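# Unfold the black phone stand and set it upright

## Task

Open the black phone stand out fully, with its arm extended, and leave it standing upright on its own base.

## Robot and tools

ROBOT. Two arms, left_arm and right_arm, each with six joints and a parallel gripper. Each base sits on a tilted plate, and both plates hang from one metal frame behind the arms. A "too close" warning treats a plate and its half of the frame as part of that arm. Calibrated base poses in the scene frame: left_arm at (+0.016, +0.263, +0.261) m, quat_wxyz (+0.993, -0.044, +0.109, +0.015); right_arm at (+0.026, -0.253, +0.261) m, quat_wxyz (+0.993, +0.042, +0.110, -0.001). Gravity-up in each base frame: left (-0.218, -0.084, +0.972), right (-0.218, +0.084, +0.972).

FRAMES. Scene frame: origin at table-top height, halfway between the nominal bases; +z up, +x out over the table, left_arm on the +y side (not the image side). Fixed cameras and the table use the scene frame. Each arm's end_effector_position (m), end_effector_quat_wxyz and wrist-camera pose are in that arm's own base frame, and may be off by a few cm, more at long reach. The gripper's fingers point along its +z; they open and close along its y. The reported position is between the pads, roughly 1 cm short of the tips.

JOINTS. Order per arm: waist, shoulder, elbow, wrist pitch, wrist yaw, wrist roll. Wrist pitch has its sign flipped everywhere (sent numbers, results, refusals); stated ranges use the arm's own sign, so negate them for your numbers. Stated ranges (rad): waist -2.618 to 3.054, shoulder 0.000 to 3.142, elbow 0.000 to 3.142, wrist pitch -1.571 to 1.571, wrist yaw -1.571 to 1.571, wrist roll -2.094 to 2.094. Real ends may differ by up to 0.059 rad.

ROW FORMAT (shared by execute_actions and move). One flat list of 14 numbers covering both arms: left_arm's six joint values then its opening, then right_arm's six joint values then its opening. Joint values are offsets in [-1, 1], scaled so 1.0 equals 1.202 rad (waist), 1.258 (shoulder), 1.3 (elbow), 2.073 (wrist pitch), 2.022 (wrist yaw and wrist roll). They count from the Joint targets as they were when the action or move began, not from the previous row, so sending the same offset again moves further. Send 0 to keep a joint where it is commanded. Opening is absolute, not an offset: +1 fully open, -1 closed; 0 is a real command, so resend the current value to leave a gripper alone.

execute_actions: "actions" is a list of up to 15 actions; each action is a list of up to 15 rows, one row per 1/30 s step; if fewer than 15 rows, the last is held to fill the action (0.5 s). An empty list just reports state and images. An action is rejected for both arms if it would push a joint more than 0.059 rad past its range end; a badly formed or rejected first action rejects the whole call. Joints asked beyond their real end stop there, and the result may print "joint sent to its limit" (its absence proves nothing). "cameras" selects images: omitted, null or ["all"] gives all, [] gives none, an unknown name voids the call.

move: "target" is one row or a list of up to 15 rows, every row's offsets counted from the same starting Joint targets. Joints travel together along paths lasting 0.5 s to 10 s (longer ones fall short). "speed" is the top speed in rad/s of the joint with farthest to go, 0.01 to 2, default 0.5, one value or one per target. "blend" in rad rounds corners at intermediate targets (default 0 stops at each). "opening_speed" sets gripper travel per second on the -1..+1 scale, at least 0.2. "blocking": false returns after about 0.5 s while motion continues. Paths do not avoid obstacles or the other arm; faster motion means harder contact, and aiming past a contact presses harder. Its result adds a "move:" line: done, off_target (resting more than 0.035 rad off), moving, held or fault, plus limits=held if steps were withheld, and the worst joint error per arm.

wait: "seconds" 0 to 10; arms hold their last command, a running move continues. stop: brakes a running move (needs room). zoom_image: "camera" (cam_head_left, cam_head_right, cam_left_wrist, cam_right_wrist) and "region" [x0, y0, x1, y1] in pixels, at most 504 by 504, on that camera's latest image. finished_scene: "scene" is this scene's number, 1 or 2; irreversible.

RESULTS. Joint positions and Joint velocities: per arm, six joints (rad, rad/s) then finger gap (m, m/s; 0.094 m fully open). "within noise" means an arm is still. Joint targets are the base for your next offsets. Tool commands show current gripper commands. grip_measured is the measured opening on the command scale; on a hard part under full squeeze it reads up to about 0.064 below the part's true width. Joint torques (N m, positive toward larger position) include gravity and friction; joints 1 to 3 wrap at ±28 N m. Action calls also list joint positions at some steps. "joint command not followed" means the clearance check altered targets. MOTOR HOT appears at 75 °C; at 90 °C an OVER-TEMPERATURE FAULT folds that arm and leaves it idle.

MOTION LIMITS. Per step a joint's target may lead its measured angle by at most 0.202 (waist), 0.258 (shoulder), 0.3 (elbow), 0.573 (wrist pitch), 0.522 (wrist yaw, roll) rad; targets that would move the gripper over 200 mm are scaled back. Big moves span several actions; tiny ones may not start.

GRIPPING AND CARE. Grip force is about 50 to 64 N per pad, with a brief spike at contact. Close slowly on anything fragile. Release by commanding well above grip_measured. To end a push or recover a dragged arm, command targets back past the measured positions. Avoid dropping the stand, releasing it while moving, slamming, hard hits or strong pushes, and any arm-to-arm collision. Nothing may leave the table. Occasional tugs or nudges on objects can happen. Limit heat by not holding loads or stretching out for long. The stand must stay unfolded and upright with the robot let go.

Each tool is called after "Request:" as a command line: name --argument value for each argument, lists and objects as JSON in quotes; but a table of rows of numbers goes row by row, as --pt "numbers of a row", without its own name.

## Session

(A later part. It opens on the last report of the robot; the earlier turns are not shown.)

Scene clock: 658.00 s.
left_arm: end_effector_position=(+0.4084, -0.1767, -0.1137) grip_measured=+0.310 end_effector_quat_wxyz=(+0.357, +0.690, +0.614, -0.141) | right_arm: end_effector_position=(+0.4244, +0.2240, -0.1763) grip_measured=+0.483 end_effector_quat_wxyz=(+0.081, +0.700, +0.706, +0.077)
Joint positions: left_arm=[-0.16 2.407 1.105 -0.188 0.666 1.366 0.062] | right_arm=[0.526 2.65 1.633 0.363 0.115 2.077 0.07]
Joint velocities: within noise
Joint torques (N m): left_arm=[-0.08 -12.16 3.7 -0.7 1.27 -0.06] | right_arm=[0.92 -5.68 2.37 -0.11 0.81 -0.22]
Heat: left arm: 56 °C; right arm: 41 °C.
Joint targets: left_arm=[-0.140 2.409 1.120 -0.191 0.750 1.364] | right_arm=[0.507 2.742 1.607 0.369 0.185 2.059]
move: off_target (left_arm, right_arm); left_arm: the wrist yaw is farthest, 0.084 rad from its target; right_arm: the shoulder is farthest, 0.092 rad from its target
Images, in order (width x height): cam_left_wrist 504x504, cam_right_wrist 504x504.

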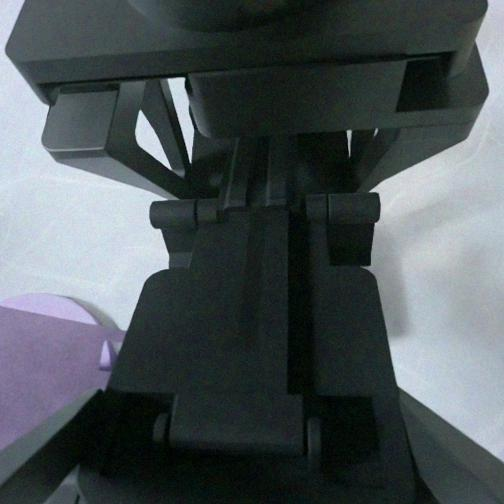

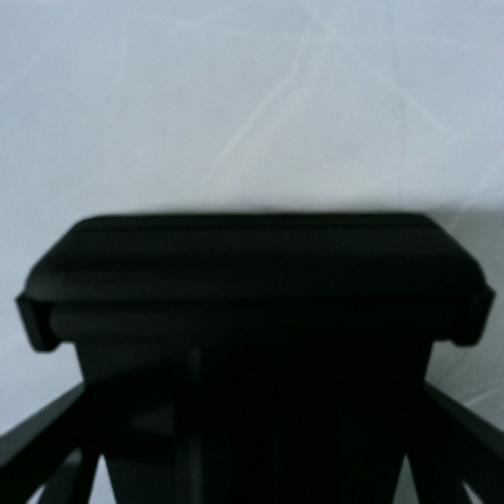

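Request:
move --pt "0 0 0 0 0 0 0.1 0 -0.04 0 0 0 0 0.1" --pt "0 0 0 0 0 0 0.1 0 -0.04 0 0 0 0 0.65" --pt "0 0 0 0 0 0 0.1 -0.1015 -0.085 -0.118 -0.13 -0.21 -0.069 0.65" --speed 0.2 --opening_speed 0.6 --cameras '["cam_right_wrist","cam_left_wrist"]'

Scene clock: 691.63 s.
left_arm: end_effector_position=(+0.4102, -0.1765, -0.1079) grip_measured=+0.310 end_effector_quat_wxyz=(+0.371, +0.684, +0.609, -0.154) | right_arm: end_effector_position=(+0.4252, +0.2182, -0.1749) grip_measured=+0.647 end_effector_quat_wxyz=(-0.047, +0.672, +0.717, +0.181)
Joint positions: left_arm=[-0.145 2.407 1.11 -0.19 0.712 1.366 0.062] | right_arm=[0.386 2.602 1.471 0.144 -0.234 1.927 0.077]
Joint velocities: within noise
Joint torques (N m): left_arm=[-1.18 -12.29 3.17 -0.74 0.8 0.02] | right_arm=[1.95 -9.21 2.55 -0.74 -0.32 -0.13]
Heat: left arm: 55 °C; right arm: 40 °C.
Joint targets: left_arm=[-0.140 2.409 1.120 -0.191 0.750 1.364] | right_arm=[0.385 2.635 1.454 0.100 -0.240 1.920]
move: off_target (left_arm, right_arm); target 2's new numbers were sent with right_arm's wrist yaw 0.070 rad from that target; left_arm: the wrist yaw is farthest, 0.038 rad from its target; right_arm: the wrist pitch is farthest, 0.044 rad from its target
Images, in order (width x height): cam_left_wrist 504x504, cam_right_wrist 504x504.

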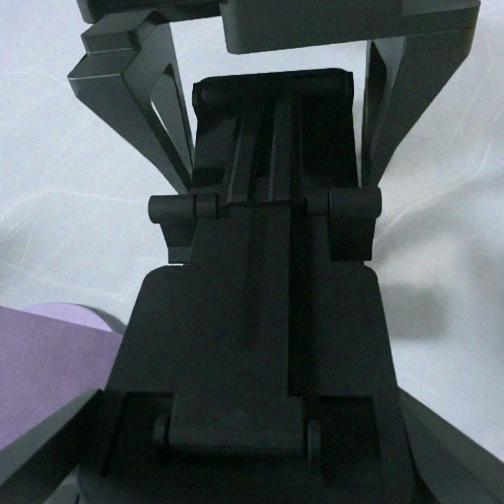

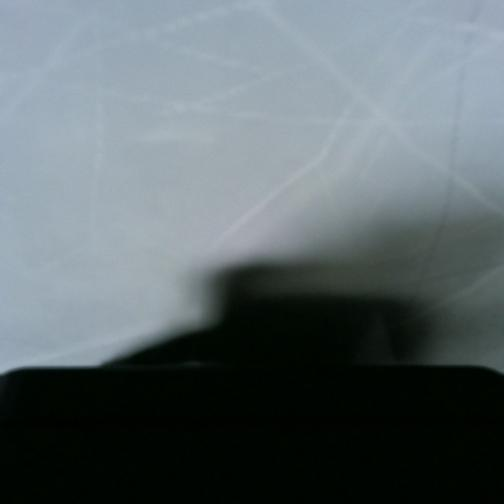

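Request:
move --pt "0 0 0 0 0 0 0.1 0 0.01 0 0 0 0 0.1" --speed 0.2 --opening_speed 0.5 --cameras '["cam_right_wrist","cam_left_wrist"]'

Scene clock: 696.53 s.
left_arm: end_effector_position=(+0.4107, -0.1765, -0.1077) grip_measured=+0.310 end_effector_quat_wxyz=(+0.372, +0.684, +0.609, -0.154) | right_arm: end_effector_position=(+0.4287, +0.2191, -0.1738) grip_measured=+0.490 end_effector_quat_wxyz=(-0.043, +0.671, +0.716, +0.188)
Joint positions: left_arm=[-0.145 2.407 1.11 -0.193 0.712 1.366 0.062] | right_arm=[0.384 2.602 1.471 0.128 -0.234 1.926 0.07]
Joint velocities: within noise
Joint torques (N m): left_arm=[-1.1 -12.22 3.23 -0.67 0.79 -0.03] | right_arm=[2.06 -8.31 2.5 -0.63 -0.33 -0.11]
Heat: left arm: 55 °C; right arm: 42 °C.
Joint targets: left_arm=[-0.140 2.409 1.120 -0.190 0.750 1.364] | right_arm=[0.385 2.647 1.454 0.100 -0.239 1.920]
move: off_target (left_arm, right_arm); left_arm: the wrist yaw is farthest, 0.038 rad from its target; right_arm: the shoulder is farthest, 0.046 rad from its target
Images, in order (width x height): cam_left_wrist 504x504, cam_right_wrist 504x504.

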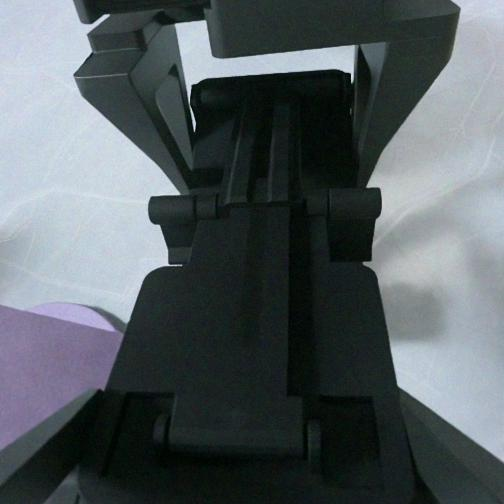

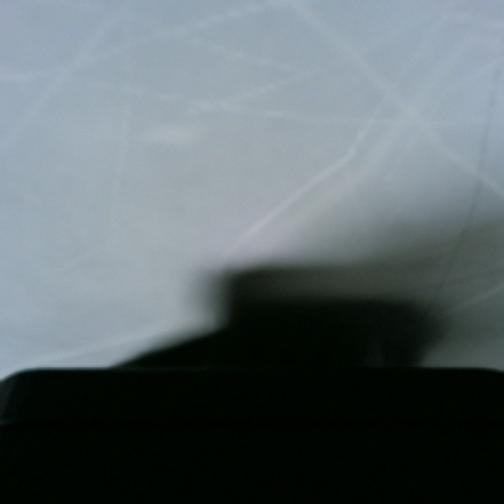

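Request:
move --pt "0 0 0 0 0 0 0.1 0 0.05 0 0 0.019 0 0.1" --pt "-0.05 -0.153 -0.025 0.019 0.005 -0.042 0.1 0 0.05 0 0 0.019 0 0.1" --speed 0.12 --cameras '["cam_right_wrist","cam_left_wrist","cam_head_left"]'

Scene clock: 706.00 s.
left_arm: end_effector_position=(+0.4084, -0.1889, -0.0771) grip_measured=+0.310 end_effector_quat_wxyz=(+0.363, +0.689, +0.612, -0.140) | right_arm: end_effector_position=(+0.4310, +0.2323, -0.1768) grip_measured=+0.490 end_effector_quat_wxyz=(-0.066, +0.659, +0.716, +0.219)
Joint positions: left_arm=[-0.191 2.292 1.083 -0.129 0.658 1.327 0.062] | right_arm=[0.383 2.626 1.471 0.061 -0.303 1.926 0.07]
Joint velocities: within noise
Joint torques (N m): left_arm=[-2.35 -19.56 3.4 -0.97 1.38 -0.56] | right_arm=[2.06 -5.81 2.61 -0.08 0.9 -0.11]
Heat: left arm: 55 °C; right arm: 42 °C.
Joint targets: left_arm=[-0.200 2.217 1.088 -0.151 0.760 1.279] | right_arm=[0.386 2.710 1.454 0.100 -0.201 1.920]
move: off_target (left_arm, right_arm); left_arm: the wrist yaw is farthest, 0.102 rad from its target; right_arm: the wrist yaw is farthest, 0.103 rad from its target
Images, in order (width x height): cam_head_left 504x504, cam_left_wrist 504x504, cam_right_wrist 504x504.

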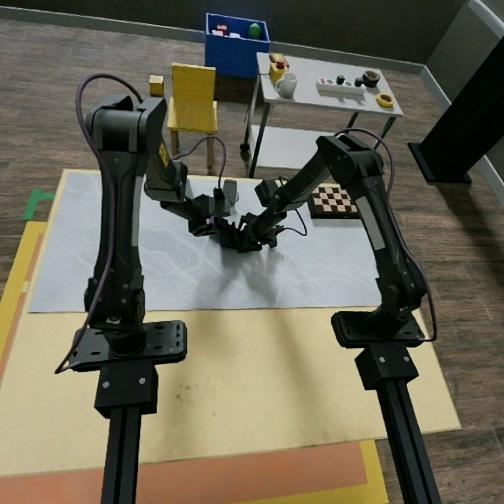

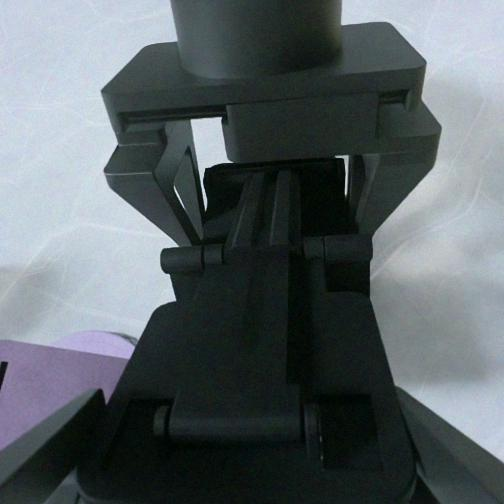

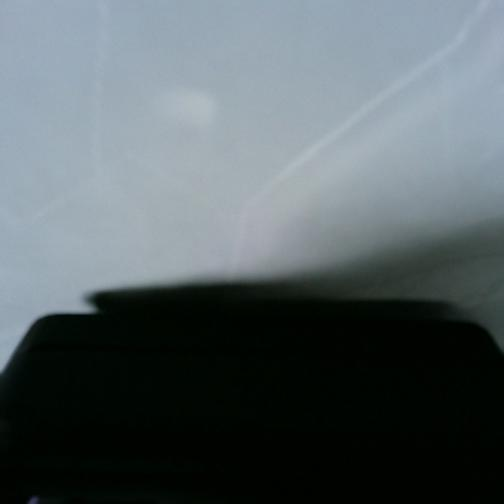

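Request:
move --pt "-0.021 -0.035 -0.014 -0.019 0.059 -0.03 0.1 0 0.015 0 0 0.01 0 0.1" --speed 0.12 --cameras '["cam_right_wrist","cam_left_wrist","cam_head_left"]'

Request:
zoom_image --camera "cam_head_left" --region '[180, 180, 320, 280]'

Scene clock: 721.07 s.
left_arm: end_effector_position=(+0.4024, -0.1991, -0.0649) grip_measured=+0.309 end_effector_quat_wxyz=(+0.374, +0.681, +0.609, -0.160) | right_arm: end_effector_position=(+0.4279, +0.2373, -0.1771) grip_measured=+0.490 end_effector_quat_wxyz=(-0.077, +0.652, +0.720, +0.224)
Joint positions: left_arm=[-0.204 2.262 1.062 -0.141 0.696 1.287 0.062] | right_arm=[0.386 2.631 1.471 0.057 -0.329 1.918 0.07]
Joint velocities: within noise
Joint torques (N m): left_arm=[-3.48 -20.75 3.75 -1.35 2.3 -0.8] | right_arm=[2.06 -4.78 2.61 -0.07 1.46 0.03]
Heat: left arm: 62 °C; right arm: 40 °C.
Joint targets: left_arm=[-0.225 2.173 1.069 -0.191 0.879 1.219] | right_arm=[0.385 2.729 1.454 0.100 -0.181 1.920]
move: off_target (left_arm, right_arm); left_arm: the wrist yaw is farthest, 0.183 rad from its target; right_arm: the wrist yaw is farthest, 0.148 rad from its target
Images, in order (width x height): cam_head_left 504x504, cam_left_wrist 504x504, cam_right_wrist 504x504.

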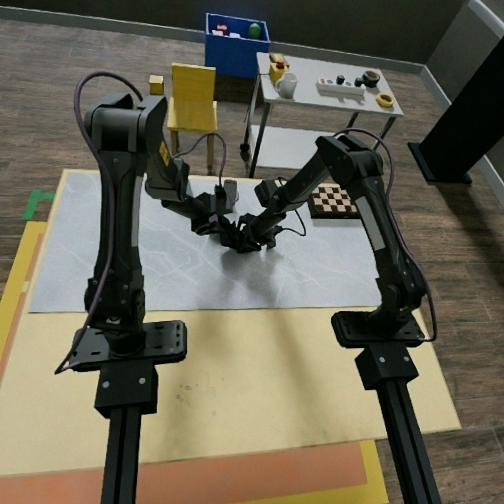

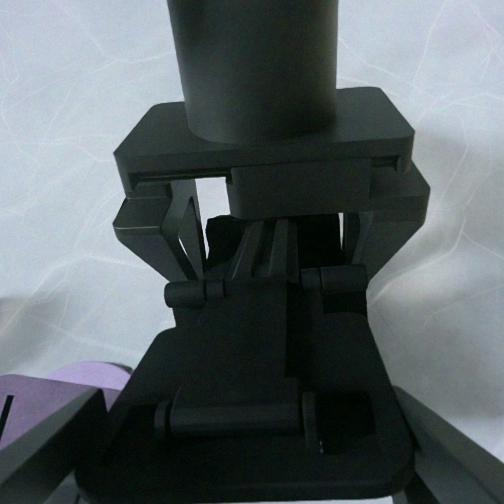

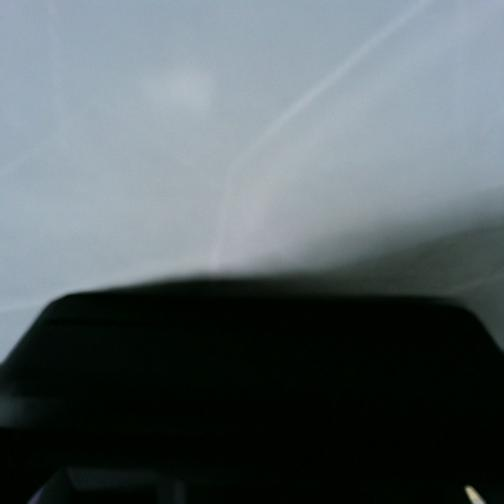

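Scaled by 3.600 from the camera's 504x504 image, which has a finer 720x720 frame.

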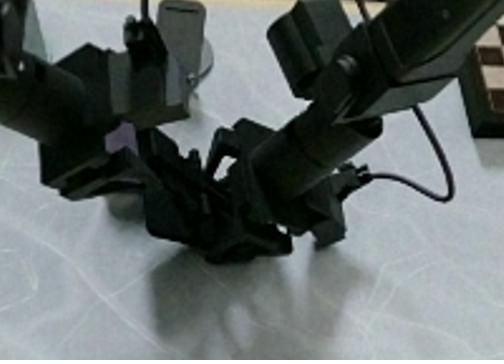

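Request:
move --pt "0.01 0.05 0.0 0.02 -0.08 0.02 0.1 0 -0.03 0 0 -0.05 0 0.1" --pt "0.01 0.05 0.0 0.02 -0.08 0.02 0.1 0 -0.03 0 0 -0.05 0 0.9" --pt "0.01 0.05 0.0 0.02 -0.08 0.02 0.1 -0.03 -0.25 -0.05 0.03 -0.06 0 0.9" --speed 0.25 --opening_speed 0.6 --cameras '["cam_right_wrist","cam_left_wrist","cam_head_left"]'

Request:
zoom_image --camera "cam_head_left" --region '[180, 180, 320, 280]'

Scene clock: 752.63 s.
left_arm: end_effector_position=(+0.4026, -0.1985, -0.0658) grip_measured=+0.308 end_effector_quat_wxyz=(+0.370, +0.674, +0.618, -0.162) | right_arm: end_effector_position=(+0.4435, +0.2233, -0.1107) grip_measured=+0.897 end_effector_quat_wxyz=(-0.051, +0.658, +0.711, +0.244)
Joint positions: left_arm=[-0.205 2.262 1.062 -0.139 0.689 1.266 0.061] | right_arm=[0.356 2.438 1.407 0.134 -0.306 1.913 0.089]
Joint velocities: within noise
Joint torques (N m): left_arm=[-2.24 -14.57 3.58 -0.95 0.65 -0.05] | right_arm=[1.44 -13.41 3.29 -0.22 -0.27 0.05]
Heat: left arm: 62 °C; right arm: 40 °C.
Joint targets: left_arm=[-0.213 2.236 1.070 -0.149 0.717 1.259] | right_arm=[0.349 2.415 1.389 0.162 -0.302 1.920]
move: done; target 2's new numbers were sent with right_arm's shoulder 0.061 rad from that target
Images, in order (width x height): cam_head_left 504x504, cam_left_wrist 504x504, cam_right_wrist 504x504.

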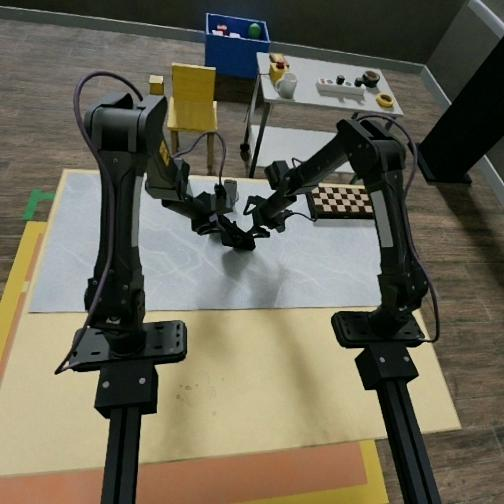

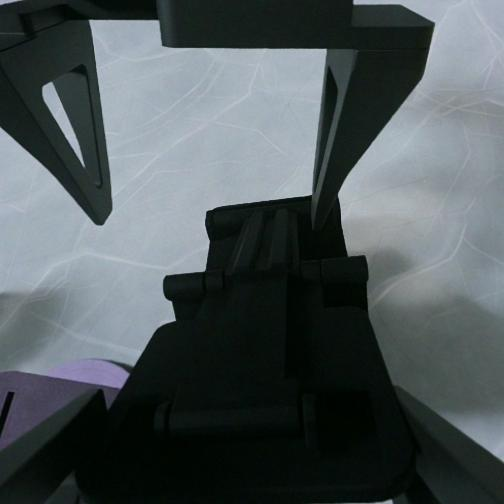

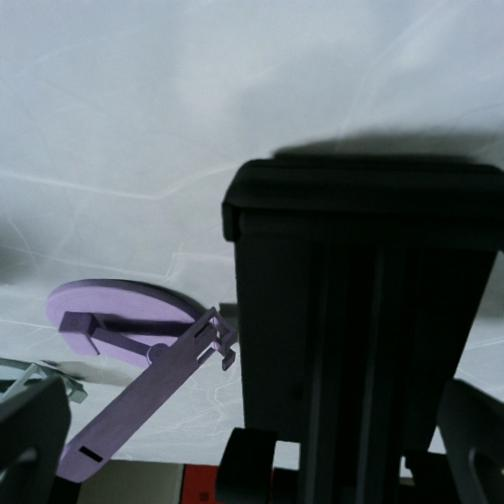

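Scaled by 3.600 from the camera's 504x504 image, which has a finer 720x720 frame.

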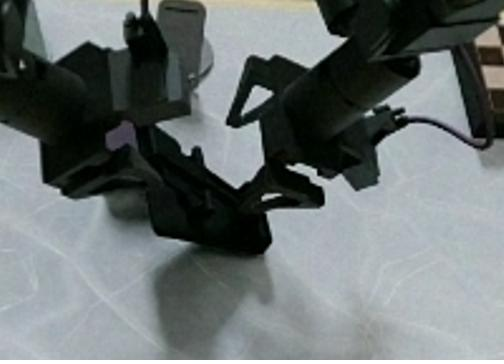

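Request:
move --target '[0,0,0,0,0,0, 0.1, 0.084, -0.21, 0.008, 0.115, 0.1, 0.015, 0.95]' --speed 0.4 --cameras '[]'

Request:
move --target '[0.045, 0.129, 0.035, -0.007, -0.006, 0.02, 0.1, 0, 0, 0, 0, 0, 0, 0.95]' --speed 0.15 --cameras '["cam_right_wrist","cam_left_wrist","cam_head_left"]'

Request:
zoom_image --camera "cam_head_left" --region '[180, 180, 320, 280]'

Scene clock: 790.40 s.
left_arm: end_effector_position=(+0.4026, -0.1985, -0.0658) grip_measured=+0.308 end_effector_quat_wxyz=(+0.370, +0.674, +0.618, -0.162) | right_arm: end_effector_position=(+0.4340, +0.2291, -0.0149) grip_measured=+0.947 end_effector_quat_wxyz=(+0.028, +0.656, +0.721, +0.219)
Joint positions: left_arm=[-0.205 2.262 1.062 -0.139 0.689 1.266 0.061] | right_arm=[0.443 2.17 1.402 0.371 -0.113 1.944 0.091]
Joint velocities: within noise
Joint torques (N m): left_arm=[-2.32 -14.61 3.81 -0.93 0.65 -0.05] | right_arm=[2.47 -12.57 5.93 -0.35 -0.05 0.06]
Heat: left arm: 58 °C; right arm: 58 °C.
Joint targets: left_arm=[-0.213 2.236 1.070 -0.149 0.717 1.259] | right_arm=[0.450 2.150 1.399 0.401 -0.100 1.950]
move: done
No camera images: "cameras" was empty.

Scene clock: 791.87 s.
left_arm: end_effector_position=(+0.4104, -0.1832, -0.0965) grip_measured=+0.298 end_effector_quat_wxyz=(+0.365, +0.669, +0.627, -0.162) | right_arm: end_effector_position=(+0.4339, +0.2289, -0.0150) grip_measured=+0.947 end_effector_quat_wxyz=(+0.028, +0.657, +0.721, +0.219)
Joint positions: left_arm=[-0.164 2.37 1.105 -0.17 0.699 1.295 0.061] | right_arm=[0.443 2.17 1.402 0.372 -0.112 1.944 0.091]
Joint velocities: within noise
Joint torques (N m): left_arm=[-0.96 -10.06 3.51 -0.66 0.49 0.02] | right_arm=[2.45 -12.63 5.93 -0.3 -0.04 0.03]
Heat: left arm: 58 °C; right arm: 58 °C.
Joint targets: left_arm=[-0.159 2.398 1.115 -0.164 0.705 1.299] | right_arm=[0.450 2.150 1.399 0.401 -0.100 1.950]
move: done
Images, in order (width x height): cam_head_left 504x504, cam_left_wrist 504x504, cam_right_wrist 504x504.

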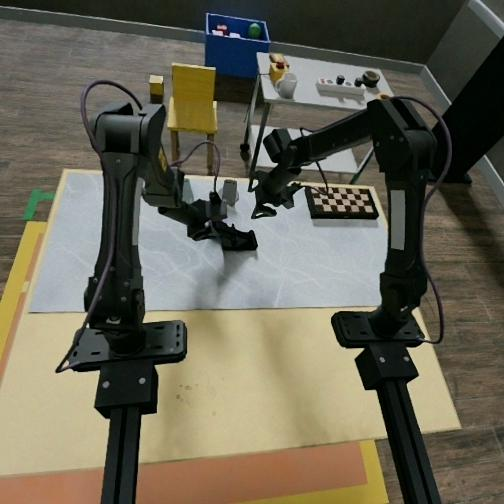

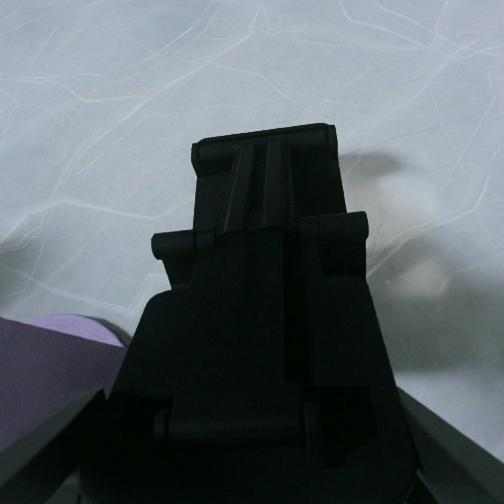

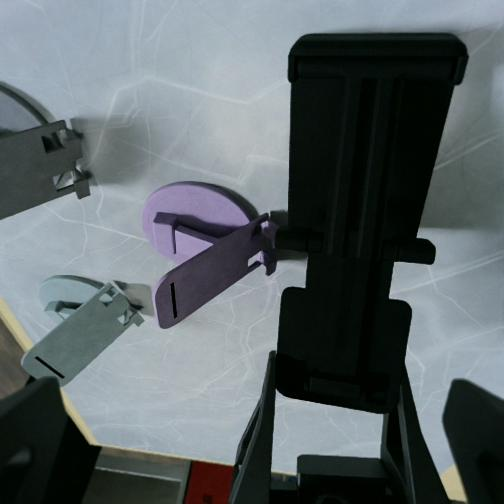

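Scaled by 3.600 from the camera's 504x504 image, which has a finer 720x720 frame.

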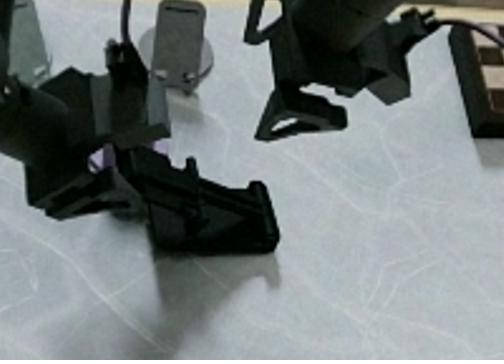

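Request:
move --target '[0.008, 0.025, 0.01, -0.005, -0.006, 0.01, 0.1, 0, 0, 0, 0, 0, 0, 0.95]' --speed 0.1 --cameras '["cam_right_wrist","cam_left_wrist","cam_head_left"]'

Request:
zoom_image --camera "cam_head_left" --region '[200, 200, 280, 270]'

Scene clock: 797.70 s.
left_arm: end_effector_position=(+0.4119, -0.1798, -0.1052) grip_measured=+0.297 end_effector_quat_wxyz=(+0.364, +0.672, +0.624, -0.159) | right_arm: end_effector_position=(+0.4339, +0.2289, -0.0150) grip_measured=+0.947 end_effector_quat_wxyz=(+0.028, +0.657, +0.721, +0.219)
Joint positions: left_arm=[-0.156 2.399 1.118 -0.177 0.699 1.316 0.061] | right_arm=[0.443 2.17 1.402 0.372 -0.112 1.944 0.091]
Joint velocities: within noise
Joint torques (N m): left_arm=[-1.02 -9.76 3.28 -0.68 0.3 0.06] | right_arm=[2.58 -12.53 5.87 -0.31 -0.02 0.05]
Heat: left arm: 57 °C; right arm: 58 °C.
Joint targets: left_arm=[-0.150 2.430 1.128 -0.174 0.693 1.320] | right_arm=[0.450 2.150 1.399 0.400 -0.100 1.950]
move: done
Images, in order (width x height): cam_head_left 504x504, cam_left_wrist 504x504, cam_right_wrist 504x504.

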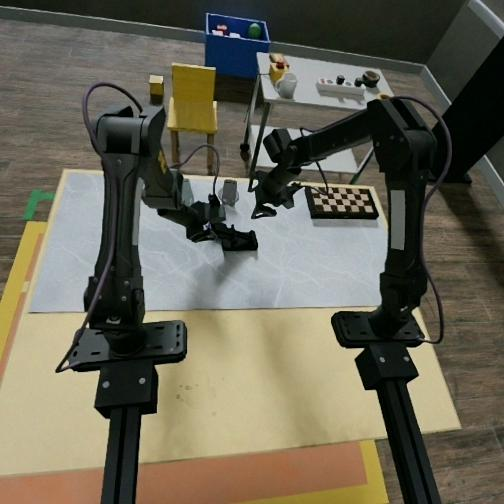

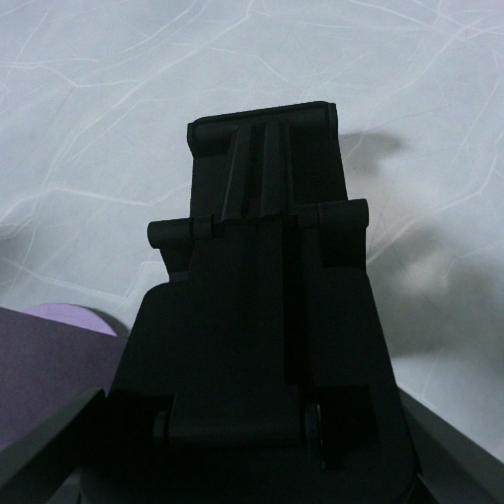

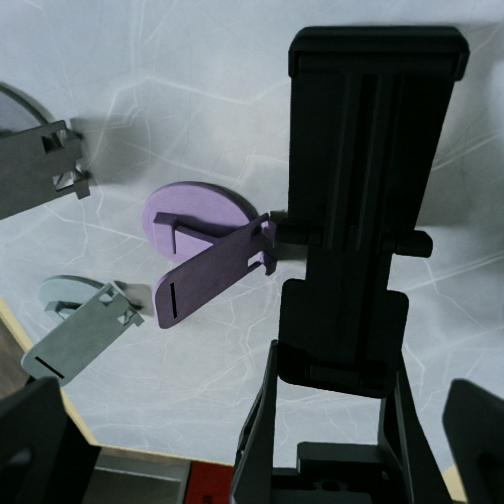

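Scaled by 6.300 from the camera's 504x504 image, which has a finer 720x720 frame.

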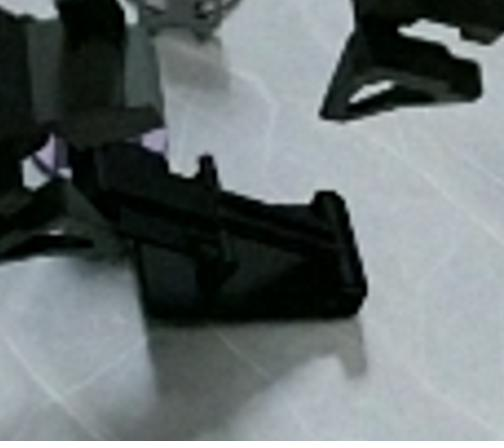

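Request:
move --target '[0,0,0,0,0,0, 0.1, 0.1057, 0.326, 0.2315, 0.096, 0.148, 0.054, 0.95]' --speed 0.4 --cameras '["cam_right_wrist","cam_left_wrist"]'

Scene clock: 809.93 s.
left_arm: end_effector_position=(+0.4119, -0.1798, -0.1052) grip_measured=+0.297 end_effector_quat_wxyz=(+0.364, +0.673, +0.624, -0.159) | right_arm: end_effector_position=(+0.4211, +0.2324, -0.1162) grip_measured=+0.947 end_effector_quat_wxyz=(+0.107, +0.676, +0.728, +0.049)
Joint positions: left_arm=[-0.156 2.399 1.118 -0.177 0.699 1.317 0.061] | right_arm=[0.569 2.529 1.681 0.572 0.182 2.052 0.091]
Joint velocities: within noise
Joint torques (N m): left_arm=[-0.85 -9.76 3.43 -0.66 0.3 0.09] | right_arm=[3.04 -10.02 7.05 0.11 0.2 0.08]
Heat: left arm: 58 °C; right arm: 58 °C.
Joint targets: left_arm=[-0.150 2.430 1.128 -0.174 0.693 1.320] | right_arm=[0.578 2.561 1.700 0.600 0.199 2.059]
move: done
Images, in order (width x height): cam_left_wrist 504x504, cam_right_wrist 504x504.

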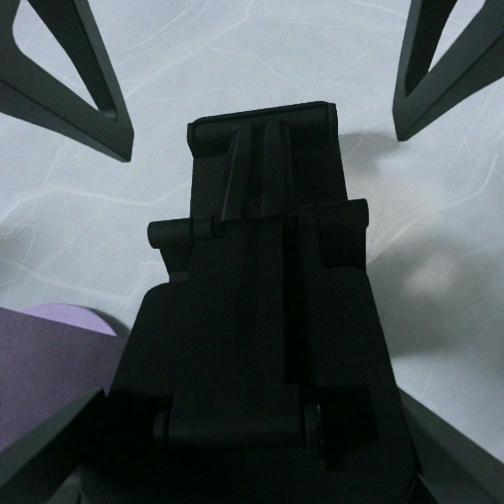

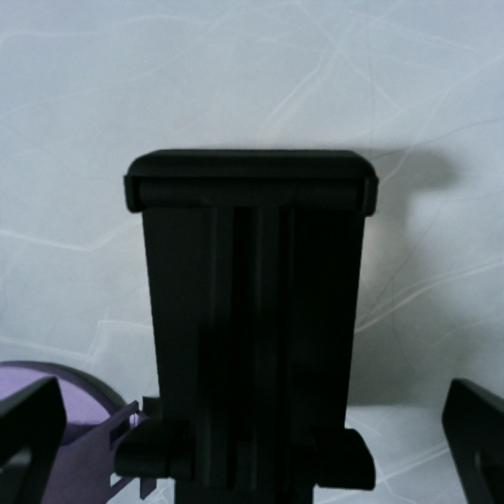

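Request:
move --pt "0 0 0 0 0 0 0.1 -0.030 0.137 0.06 -0.058 -0.003 0.0 0.95" --pt "0 0 0 0 0 0 0.1 -0.030 0.137 0.06 -0.058 -0.003 0.0 0.15" --speed 0.15 --opening_speed 0.5 --cameras '["cam_right_wrist","cam_left_wrist"]'

Scene clock: 819.70 s.
left_arm: end_effector_position=(+0.4119, -0.1798, -0.1052) grip_measured=+0.297 end_effector_quat_wxyz=(+0.364, +0.673, +0.624, -0.159) | right_arm: end_effector_position=(+0.4332, +0.2280, -0.1723) grip_measured=+0.489 end_effector_quat_wxyz=(+0.108, +0.683, +0.720, +0.049)
Joint positions: left_arm=[-0.156 2.399 1.118 -0.177 0.699 1.318 0.061] | right_arm=[0.549 2.696 1.758 0.481 0.183 2.053 0.07]
Joint velocities: within noise
Joint torques (N m): left_arm=[-1.03 -10.03 3.54 -0.68 0.35 0.02] | right_arm=[1.83 -9.84 6.67 -0.15 0.13 0.03]
Heat: left arm: 58 °C; right arm: 55 °C.
Joint targets: left_arm=[-0.150 2.430 1.128 -0.174 0.693 1.320] | right_arm=[0.541 2.733 1.778 0.479 0.193 2.059]
move: off_target (right_arm); target 2's new numbers were sent with right_arm's shoulder 0.037 rad from that target; right_arm: the shoulder is farthest, 0.037 rad from its target
Images, in order (width x height): cam_left_wrist 504x504, cam_right_wrist 504x504.

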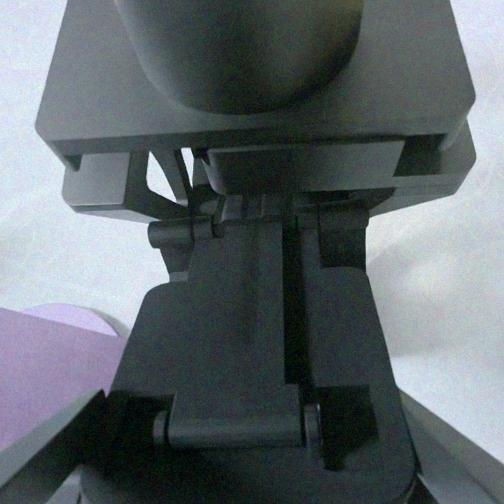

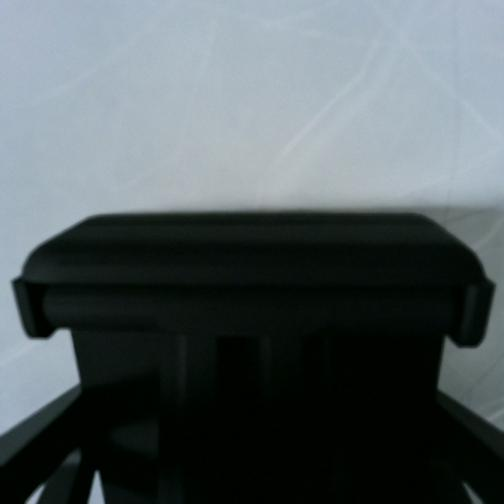

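Request:
move --pt "0 0 0 0 0 0 0.1 0 0 0 0 0 0 0.95" --pt "0 0 0 0 0 0 0.1 0.031 -0.137 -0.06 0.058 0.003 0.0 0.95" --pt "0 0 0 0 0 0 0.1 -0.076 -0.463 -0.368 -0.086 -0.095 -0.227 0.95" --pt "0 0 0 0 0 0 0.1 0.049 -0.583 -0.906 -0.665 0.102 -0.474 0.95" --pt "0 0 0 0 0 0 0.1 0.44 -0.424 -0.906 -0.665 0.389 -0.741 0.95" --speed '[0.3,0.3,0.7,0.9,0.9]' --blend '[0,0,0.1,0.1,0]' --cameras '["cam_right_wrist","cam_left_wrist","cam_head_left"]'

Scene clock: 884.30 s.
left_arm: end_effector_position=(+0.4119, -0.1798, -0.1052) grip_measured=+0.297 end_effector_quat_wxyz=(+0.364, +0.673, +0.624, -0.159) | right_arm: end_effector_position=(+0.3043, +0.2521, -0.0150) grip_measured=+0.947 end_effector_quat_wxyz=(+0.568, -0.001, +0.823, -0.001)
Joint positions: left_arm=[-0.156 2.399 1.118 -0.177 0.699 1.318 0.061] | right_arm=[1.068 2.175 0.613 -0.896 0.961 0.569 0.091]
Joint velocities: within noise
Joint torques (N m): left_arm=[-0.94 -9.74 3.3 -0.68 0.31 0.07] | right_arm=[2.14 -6.11 2.1 -1.27 0.49 -0.11]
Heat: left arm: 58 °C; right arm: 53 °C.
Joint targets: left_arm=[-0.150 2.430 1.128 -0.174 0.693 1.320] | right_arm=[1.070 2.200 0.601 -0.899 0.980 0.561]
move: done
Images, in order (width x height): cam_head_left 504x504, cam_left_wrist 504x504, cam_right_wrist 504x504.

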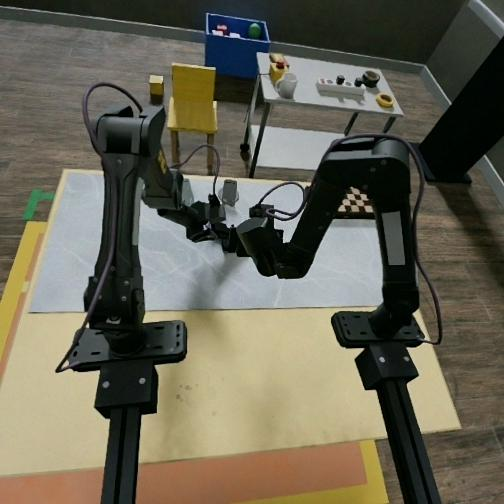

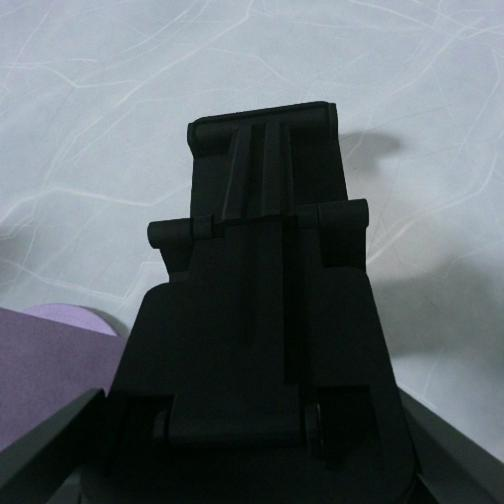

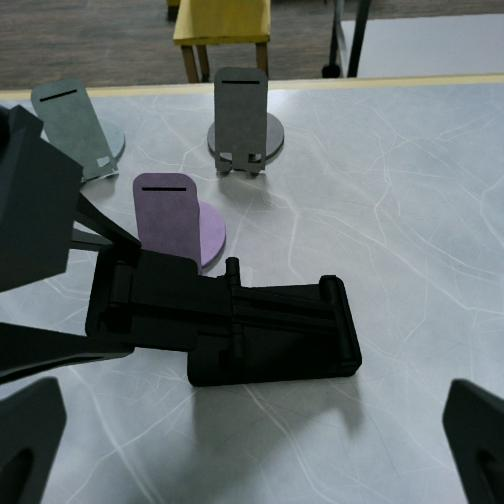

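Request:
zoom_image --camera "cam_right_wrist" --region '[60, 200, 400, 420]'

Scaled by 1.482 from the camera's 504x504 image, which has a finer 720x720 frame.

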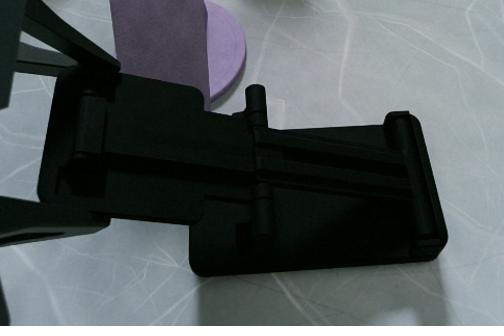

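Request:
move --target '[0,0,0,0,0,0, 0.1, 0.001, 0.443, 0.34, -0.024, 0.0, 0.0, -0.9]' --speed 0.4 --opening_speed 1.0 --cameras '["cam_right_wrist","cam_left_wrist"]'

Request:
zoom_image --camera "cam_right_wrist" --region '[0, 100, 504, 504]'

Scene clock: 894.97 s.
left_arm: end_effector_position=(+0.4119, -0.1798, -0.1052) grip_measured=+0.297 end_effector_quat_wxyz=(+0.364, +0.673, +0.624, -0.159) | right_arm: end_effector_position=(+0.3276, +0.2937, -0.1435) grip_measured=-0.897 end_effector_quat_wxyz=(+0.551, -0.023, +0.833, -0.035)
Joint positions: left_arm=[-0.156 2.399 1.118 -0.177 0.699 1.318 0.061] | right_arm=[1.068 2.727 1.03 -0.942 0.965 0.567 0.005]
Joint velocities: within noise
Joint torques (N m): left_arm=[-1.03 -10 3.3 -0.69 0.34 0.06] | right_arm=[2.85 -7.98 3.26 -1.23 0.5 -0.09]
Heat: left arm: 58 °C; right arm: 49 °C.
Joint targets: left_arm=[-0.150 2.430 1.128 -0.174 0.693 1.320] | right_arm=[1.071 2.757 1.042 -0.949 0.980 0.561]
move: done
Images, in order (width x height): cam_left_wrist 504x504, cam_right_wrist 504x504.

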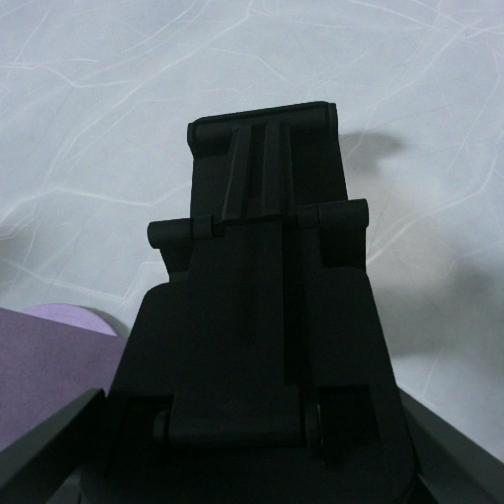

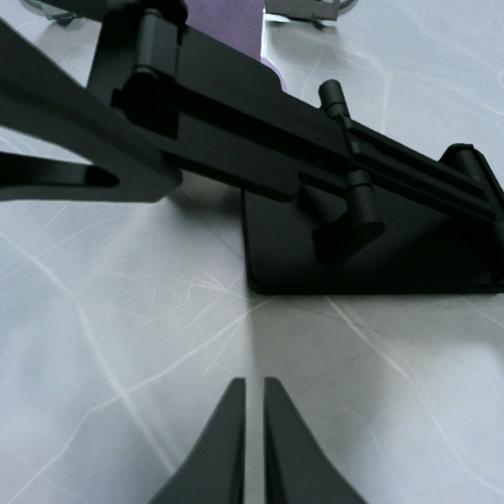

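Scaled by 1.000.

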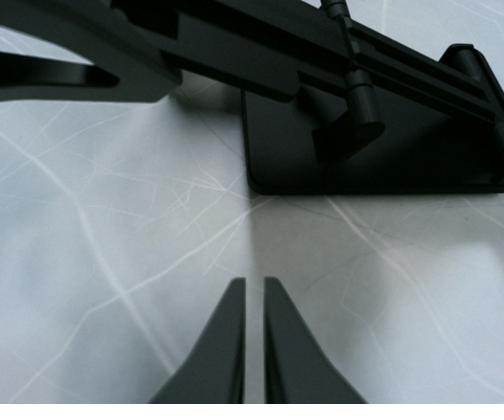

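Request:
move --pt "0 0 0 0 0 0 0.1 -0.010 -0.003 -0.03 -0.017 0.0 0.0 -0.9" --pt "0 0 0 0 0 0 0.1 -0.1215 0.098 0.122 -0.0386 -0.048 -0.069 -0.9" --speed 0.2 --cameras '["cam_right_wrist","cam_left_wrist"]'

Scene clock: 912.30 s.
left_arm: end_effector_position=(+0.4119, -0.1798, -0.1052) grip_measured=+0.297 end_effector_quat_wxyz=(+0.364, +0.673, +0.624, -0.159) | right_arm: end_effector_position=(+0.3843, +0.2863, -0.1615) grip_measured=-0.897 end_effector_quat_wxyz=(+0.558, -0.012, +0.829, -0.041)
Joint positions: left_arm=[-0.156 2.399 1.118 -0.177 0.699 1.318 0.061] | right_arm=[0.93 2.845 1.19 -1.023 0.886 0.429 0.005]
Joint velocities: within noise
Joint torques (N m): left_arm=[-1.03 -10.13 3.29 -0.66 0.35 0.02] | right_arm=[2.07 -7.94 3.51 -1.35 0.24 -0.11]
Heat: left arm: 57 °C; right arm: 45 °C.
Joint targets: left_arm=[-0.150 2.430 1.128 -0.174 0.693 1.320] | right_arm=[0.925 2.880 1.201 -1.029 0.883 0.422]
move: off_target (right_arm); right_arm: the shoulder is farthest, 0.036 rad from its target
Images, in order (width x height): cam_left_wrist 504x504, cam_right_wrist 504x504.

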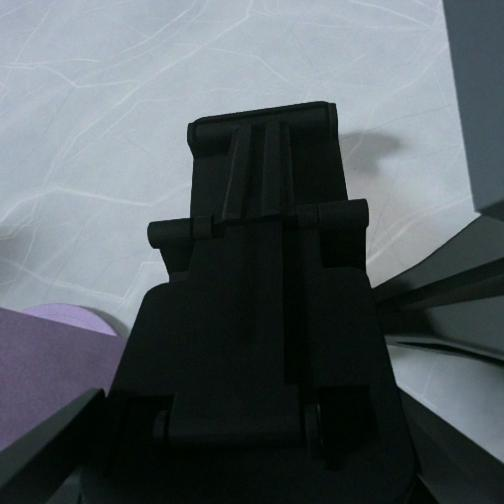

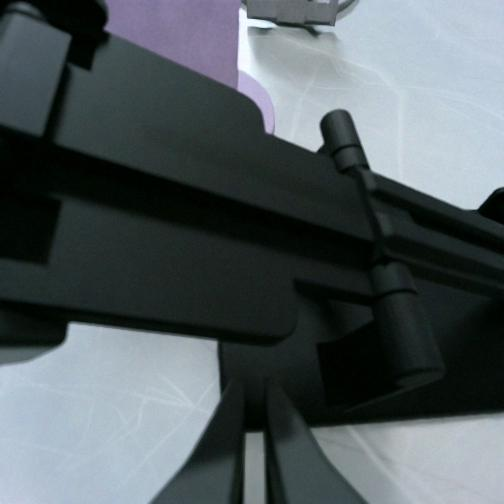

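Request:
move --pt "0 0 0 0 0 0 0.1 -0.06 0.045 0.053 -0.016 -0.029 -0.03 -0.9" --speed 0.1 --cameras '["cam_right_wrist","cam_left_wrist"]'

Scene clock: 921.13 s.
left_arm: end_effector_position=(+0.4165, -0.1778, -0.1068) grip_measured=+0.296 end_effector_quat_wxyz=(+0.365, +0.676, +0.623, -0.146) | right_arm: end_effector_position=(+0.4120, +0.2833, -0.1619) grip_measured=-0.897 end_effector_quat_wxyz=(+0.572, -0.003, +0.820, -0.031)
Joint positions: left_arm=[-0.156 2.404 1.122 -0.191 0.679 1.323 0.061] | right_arm=[0.87 2.891 1.26 -1.088 0.844 0.367 0.005]
Joint velocities: within noise
Joint torques (N m): left_arm=[-0.99 -10.41 2.99 -0.56 0.51 0.02] | right_arm=[1.18 -7.6 3.44 -1.08 -0.01 -0.1]
Heat: left arm: 57 °C; right arm: 44 °C.
Joint targets: left_arm=[-0.150 2.430 1.128 -0.174 0.693 1.320] | right_arm=[0.853 2.937 1.270 -1.062 0.824 0.361]
move: off_target (right_arm); right_arm: the shoulder is farthest, 0.045 rad from its target
Images, in order (width x height): cam_left_wrist 504x504, cam_right_wrist 504x504.

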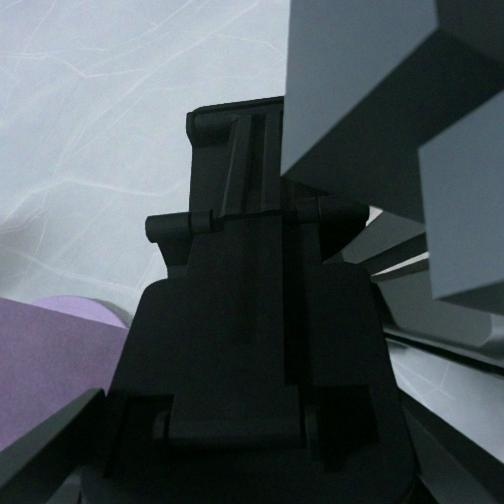

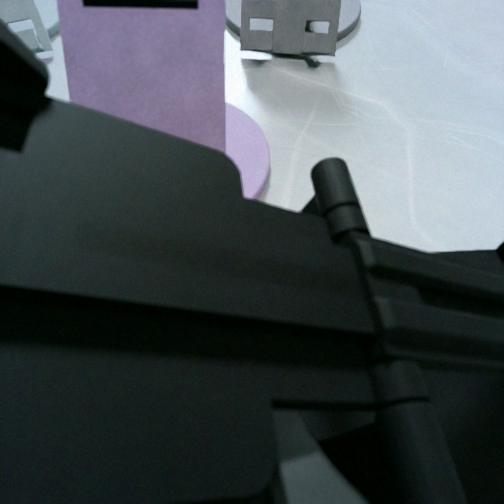

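Request:
move --pt "0 0 0 0 0 0 0.1 0.06 -0.08 -0.06 0.02 0.03 0.03 -0.9" --pt "0 0 0 0 0 0 0.1 0.171 -0.18 -0.205 0.038 0.077 0.1 -0.9" --pt "0 0 0 0 0 0 0.1 0.171 -0.18 -0.205 0.038 0.077 0.82 -0.9" --speed '[0.15,0.3,0.6]' --blend '[0.02,0,0]' --cameras '["cam_right_wrist","cam_left_wrist"]'

Scene clock: 947.70 s.
left_arm: end_effector_position=(+0.4158, -0.1779, -0.1077) grip_measured=+0.296 end_effector_quat_wxyz=(+0.365, +0.675, +0.624, -0.148) | right_arm: end_effector_position=(+0.3322, +0.2890, -0.1408) grip_measured=-0.897 end_effector_quat_wxyz=(+0.433, +0.545, +0.624, +0.355)
Joint positions: left_arm=[-0.156 2.406 1.122 -0.19 0.681 1.323 0.061] | right_arm=[1.052 2.736 1.014 -1.012 0.96 2.018 0.005]
Joint velocities: within noise
Joint torques (N m): left_arm=[-0.96 -10.63 3.15 -0.53 0.46 -0.02] | right_arm=[3 -11.96 0.98 -0.9 0.53 -0.05]
Heat: left arm: 56 °C; right arm: 47 °C.
Joint targets: left_arm=[-0.150 2.429 1.128 -0.174 0.693 1.320] | right_arm=[1.059 2.710 1.003 -0.983 0.980 2.019]
move: done
Images, in order (width x height): cam_left_wrist 504x504, cam_right_wrist 504x504.

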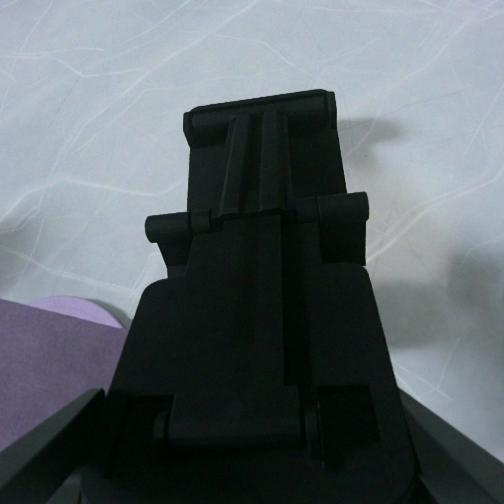

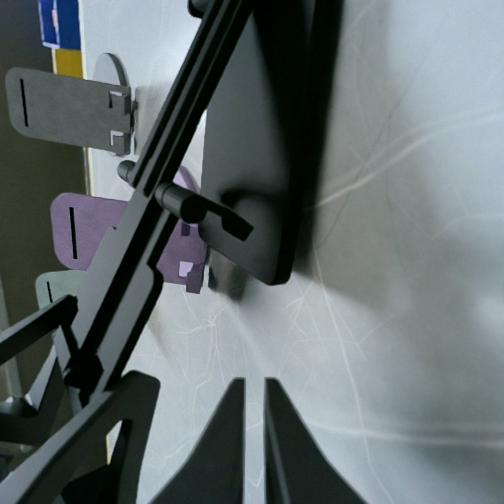

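Request:
move --pt "0 0 0 0 0 0 0.1 -0.101 0.115 0.124 -0.022 -0.046 -0.026 -0.9" --speed 0.2 --cameras '["cam_right_wrist","cam_left_wrist"]'

Scene clock: 967.33 s.
left_arm: end_effector_position=(+0.4157, -0.1779, -0.1077) grip_measured=+0.296 end_effector_quat_wxyz=(+0.365, +0.675, +0.624, -0.148) | right_arm: end_effector_position=(+0.3780, +0.2867, -0.1560) grip_measured=-0.897 end_effector_quat_wxyz=(+0.426, +0.568, +0.604, +0.363)
Joint positions: left_arm=[-0.156 2.406 1.122 -0.19 0.681 1.323 0.061] | right_arm=[0.942 2.821 1.155 -1.031 0.888 1.98 0.005]
Joint velocities: within noise
Joint torques (N m): left_arm=[-1.11 -10.62 2.99 -0.49 0.52 -0.04] | right_arm=[2.17 -7.91 3.15 -1.19 0.27 -0.22]
Heat: left arm: 57 °C; right arm: 53 °C.
Joint targets: left_arm=[-0.150 2.429 1.128 -0.174 0.693 1.320] | right_arm=[0.938 2.855 1.165 -1.029 0.887 1.966]
move: done
Images, in order (width x height): cam_left_wrist 504x504, cam_right_wrist 504x504.

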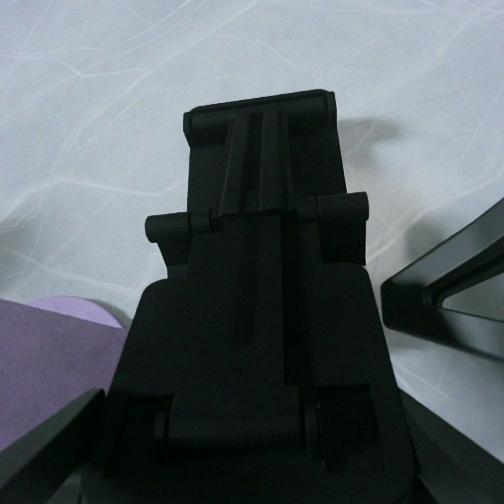

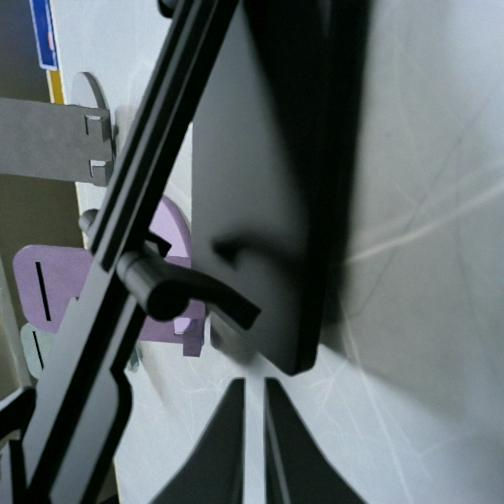

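Request:
move --pt "0 0 0 0 0 0 0.1 -0.067 0.063 0.08 -0.013 -0.031 -0.02 -0.9" --speed 0.1 --cameras '["cam_right_wrist","cam_left_wrist"]'

Scene clock: 974.53 s.
left_arm: end_effector_position=(+0.4168, -0.1778, -0.1074) grip_measured=+0.296 end_effector_quat_wxyz=(+0.366, +0.676, +0.623, -0.146) | right_arm: end_effector_position=(+0.4107, +0.2850, -0.1638) grip_measured=-0.897 end_effector_quat_wxyz=(+0.422, +0.577, +0.586, +0.382)
Joint positions: left_arm=[-0.156 2.406 1.122 -0.195 0.679 1.323 0.061] | right_arm=[0.872 2.891 1.259 -1.079 0.834 1.942 0.005]
Joint velocities: within noise
Joint torques (N m): left_arm=[-1.07 -10.55 2.93 -0.49 0.49 -0.02] | right_arm=[1.42 -7.73 3.36 -1.1 0.1 -0.19]
Heat: left arm: 57 °C; right arm: 51 °C.
Joint targets: left_arm=[-0.150 2.429 1.128 -0.174 0.693 1.320] | right_arm=[0.857 2.934 1.269 -1.056 0.824 1.926]
move: off_target (right_arm); right_arm: the shoulder is farthest, 0.044 rad from its target
Images, in order (width x height): cam_left_wrist 504x504, cam_right_wrist 504x504.

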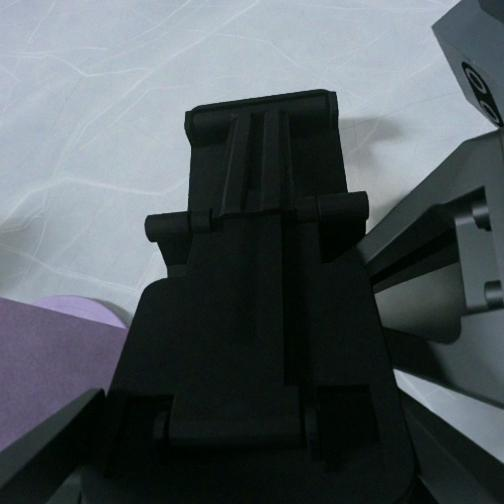

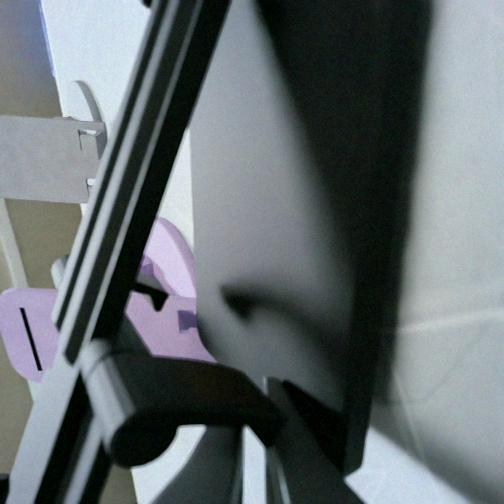

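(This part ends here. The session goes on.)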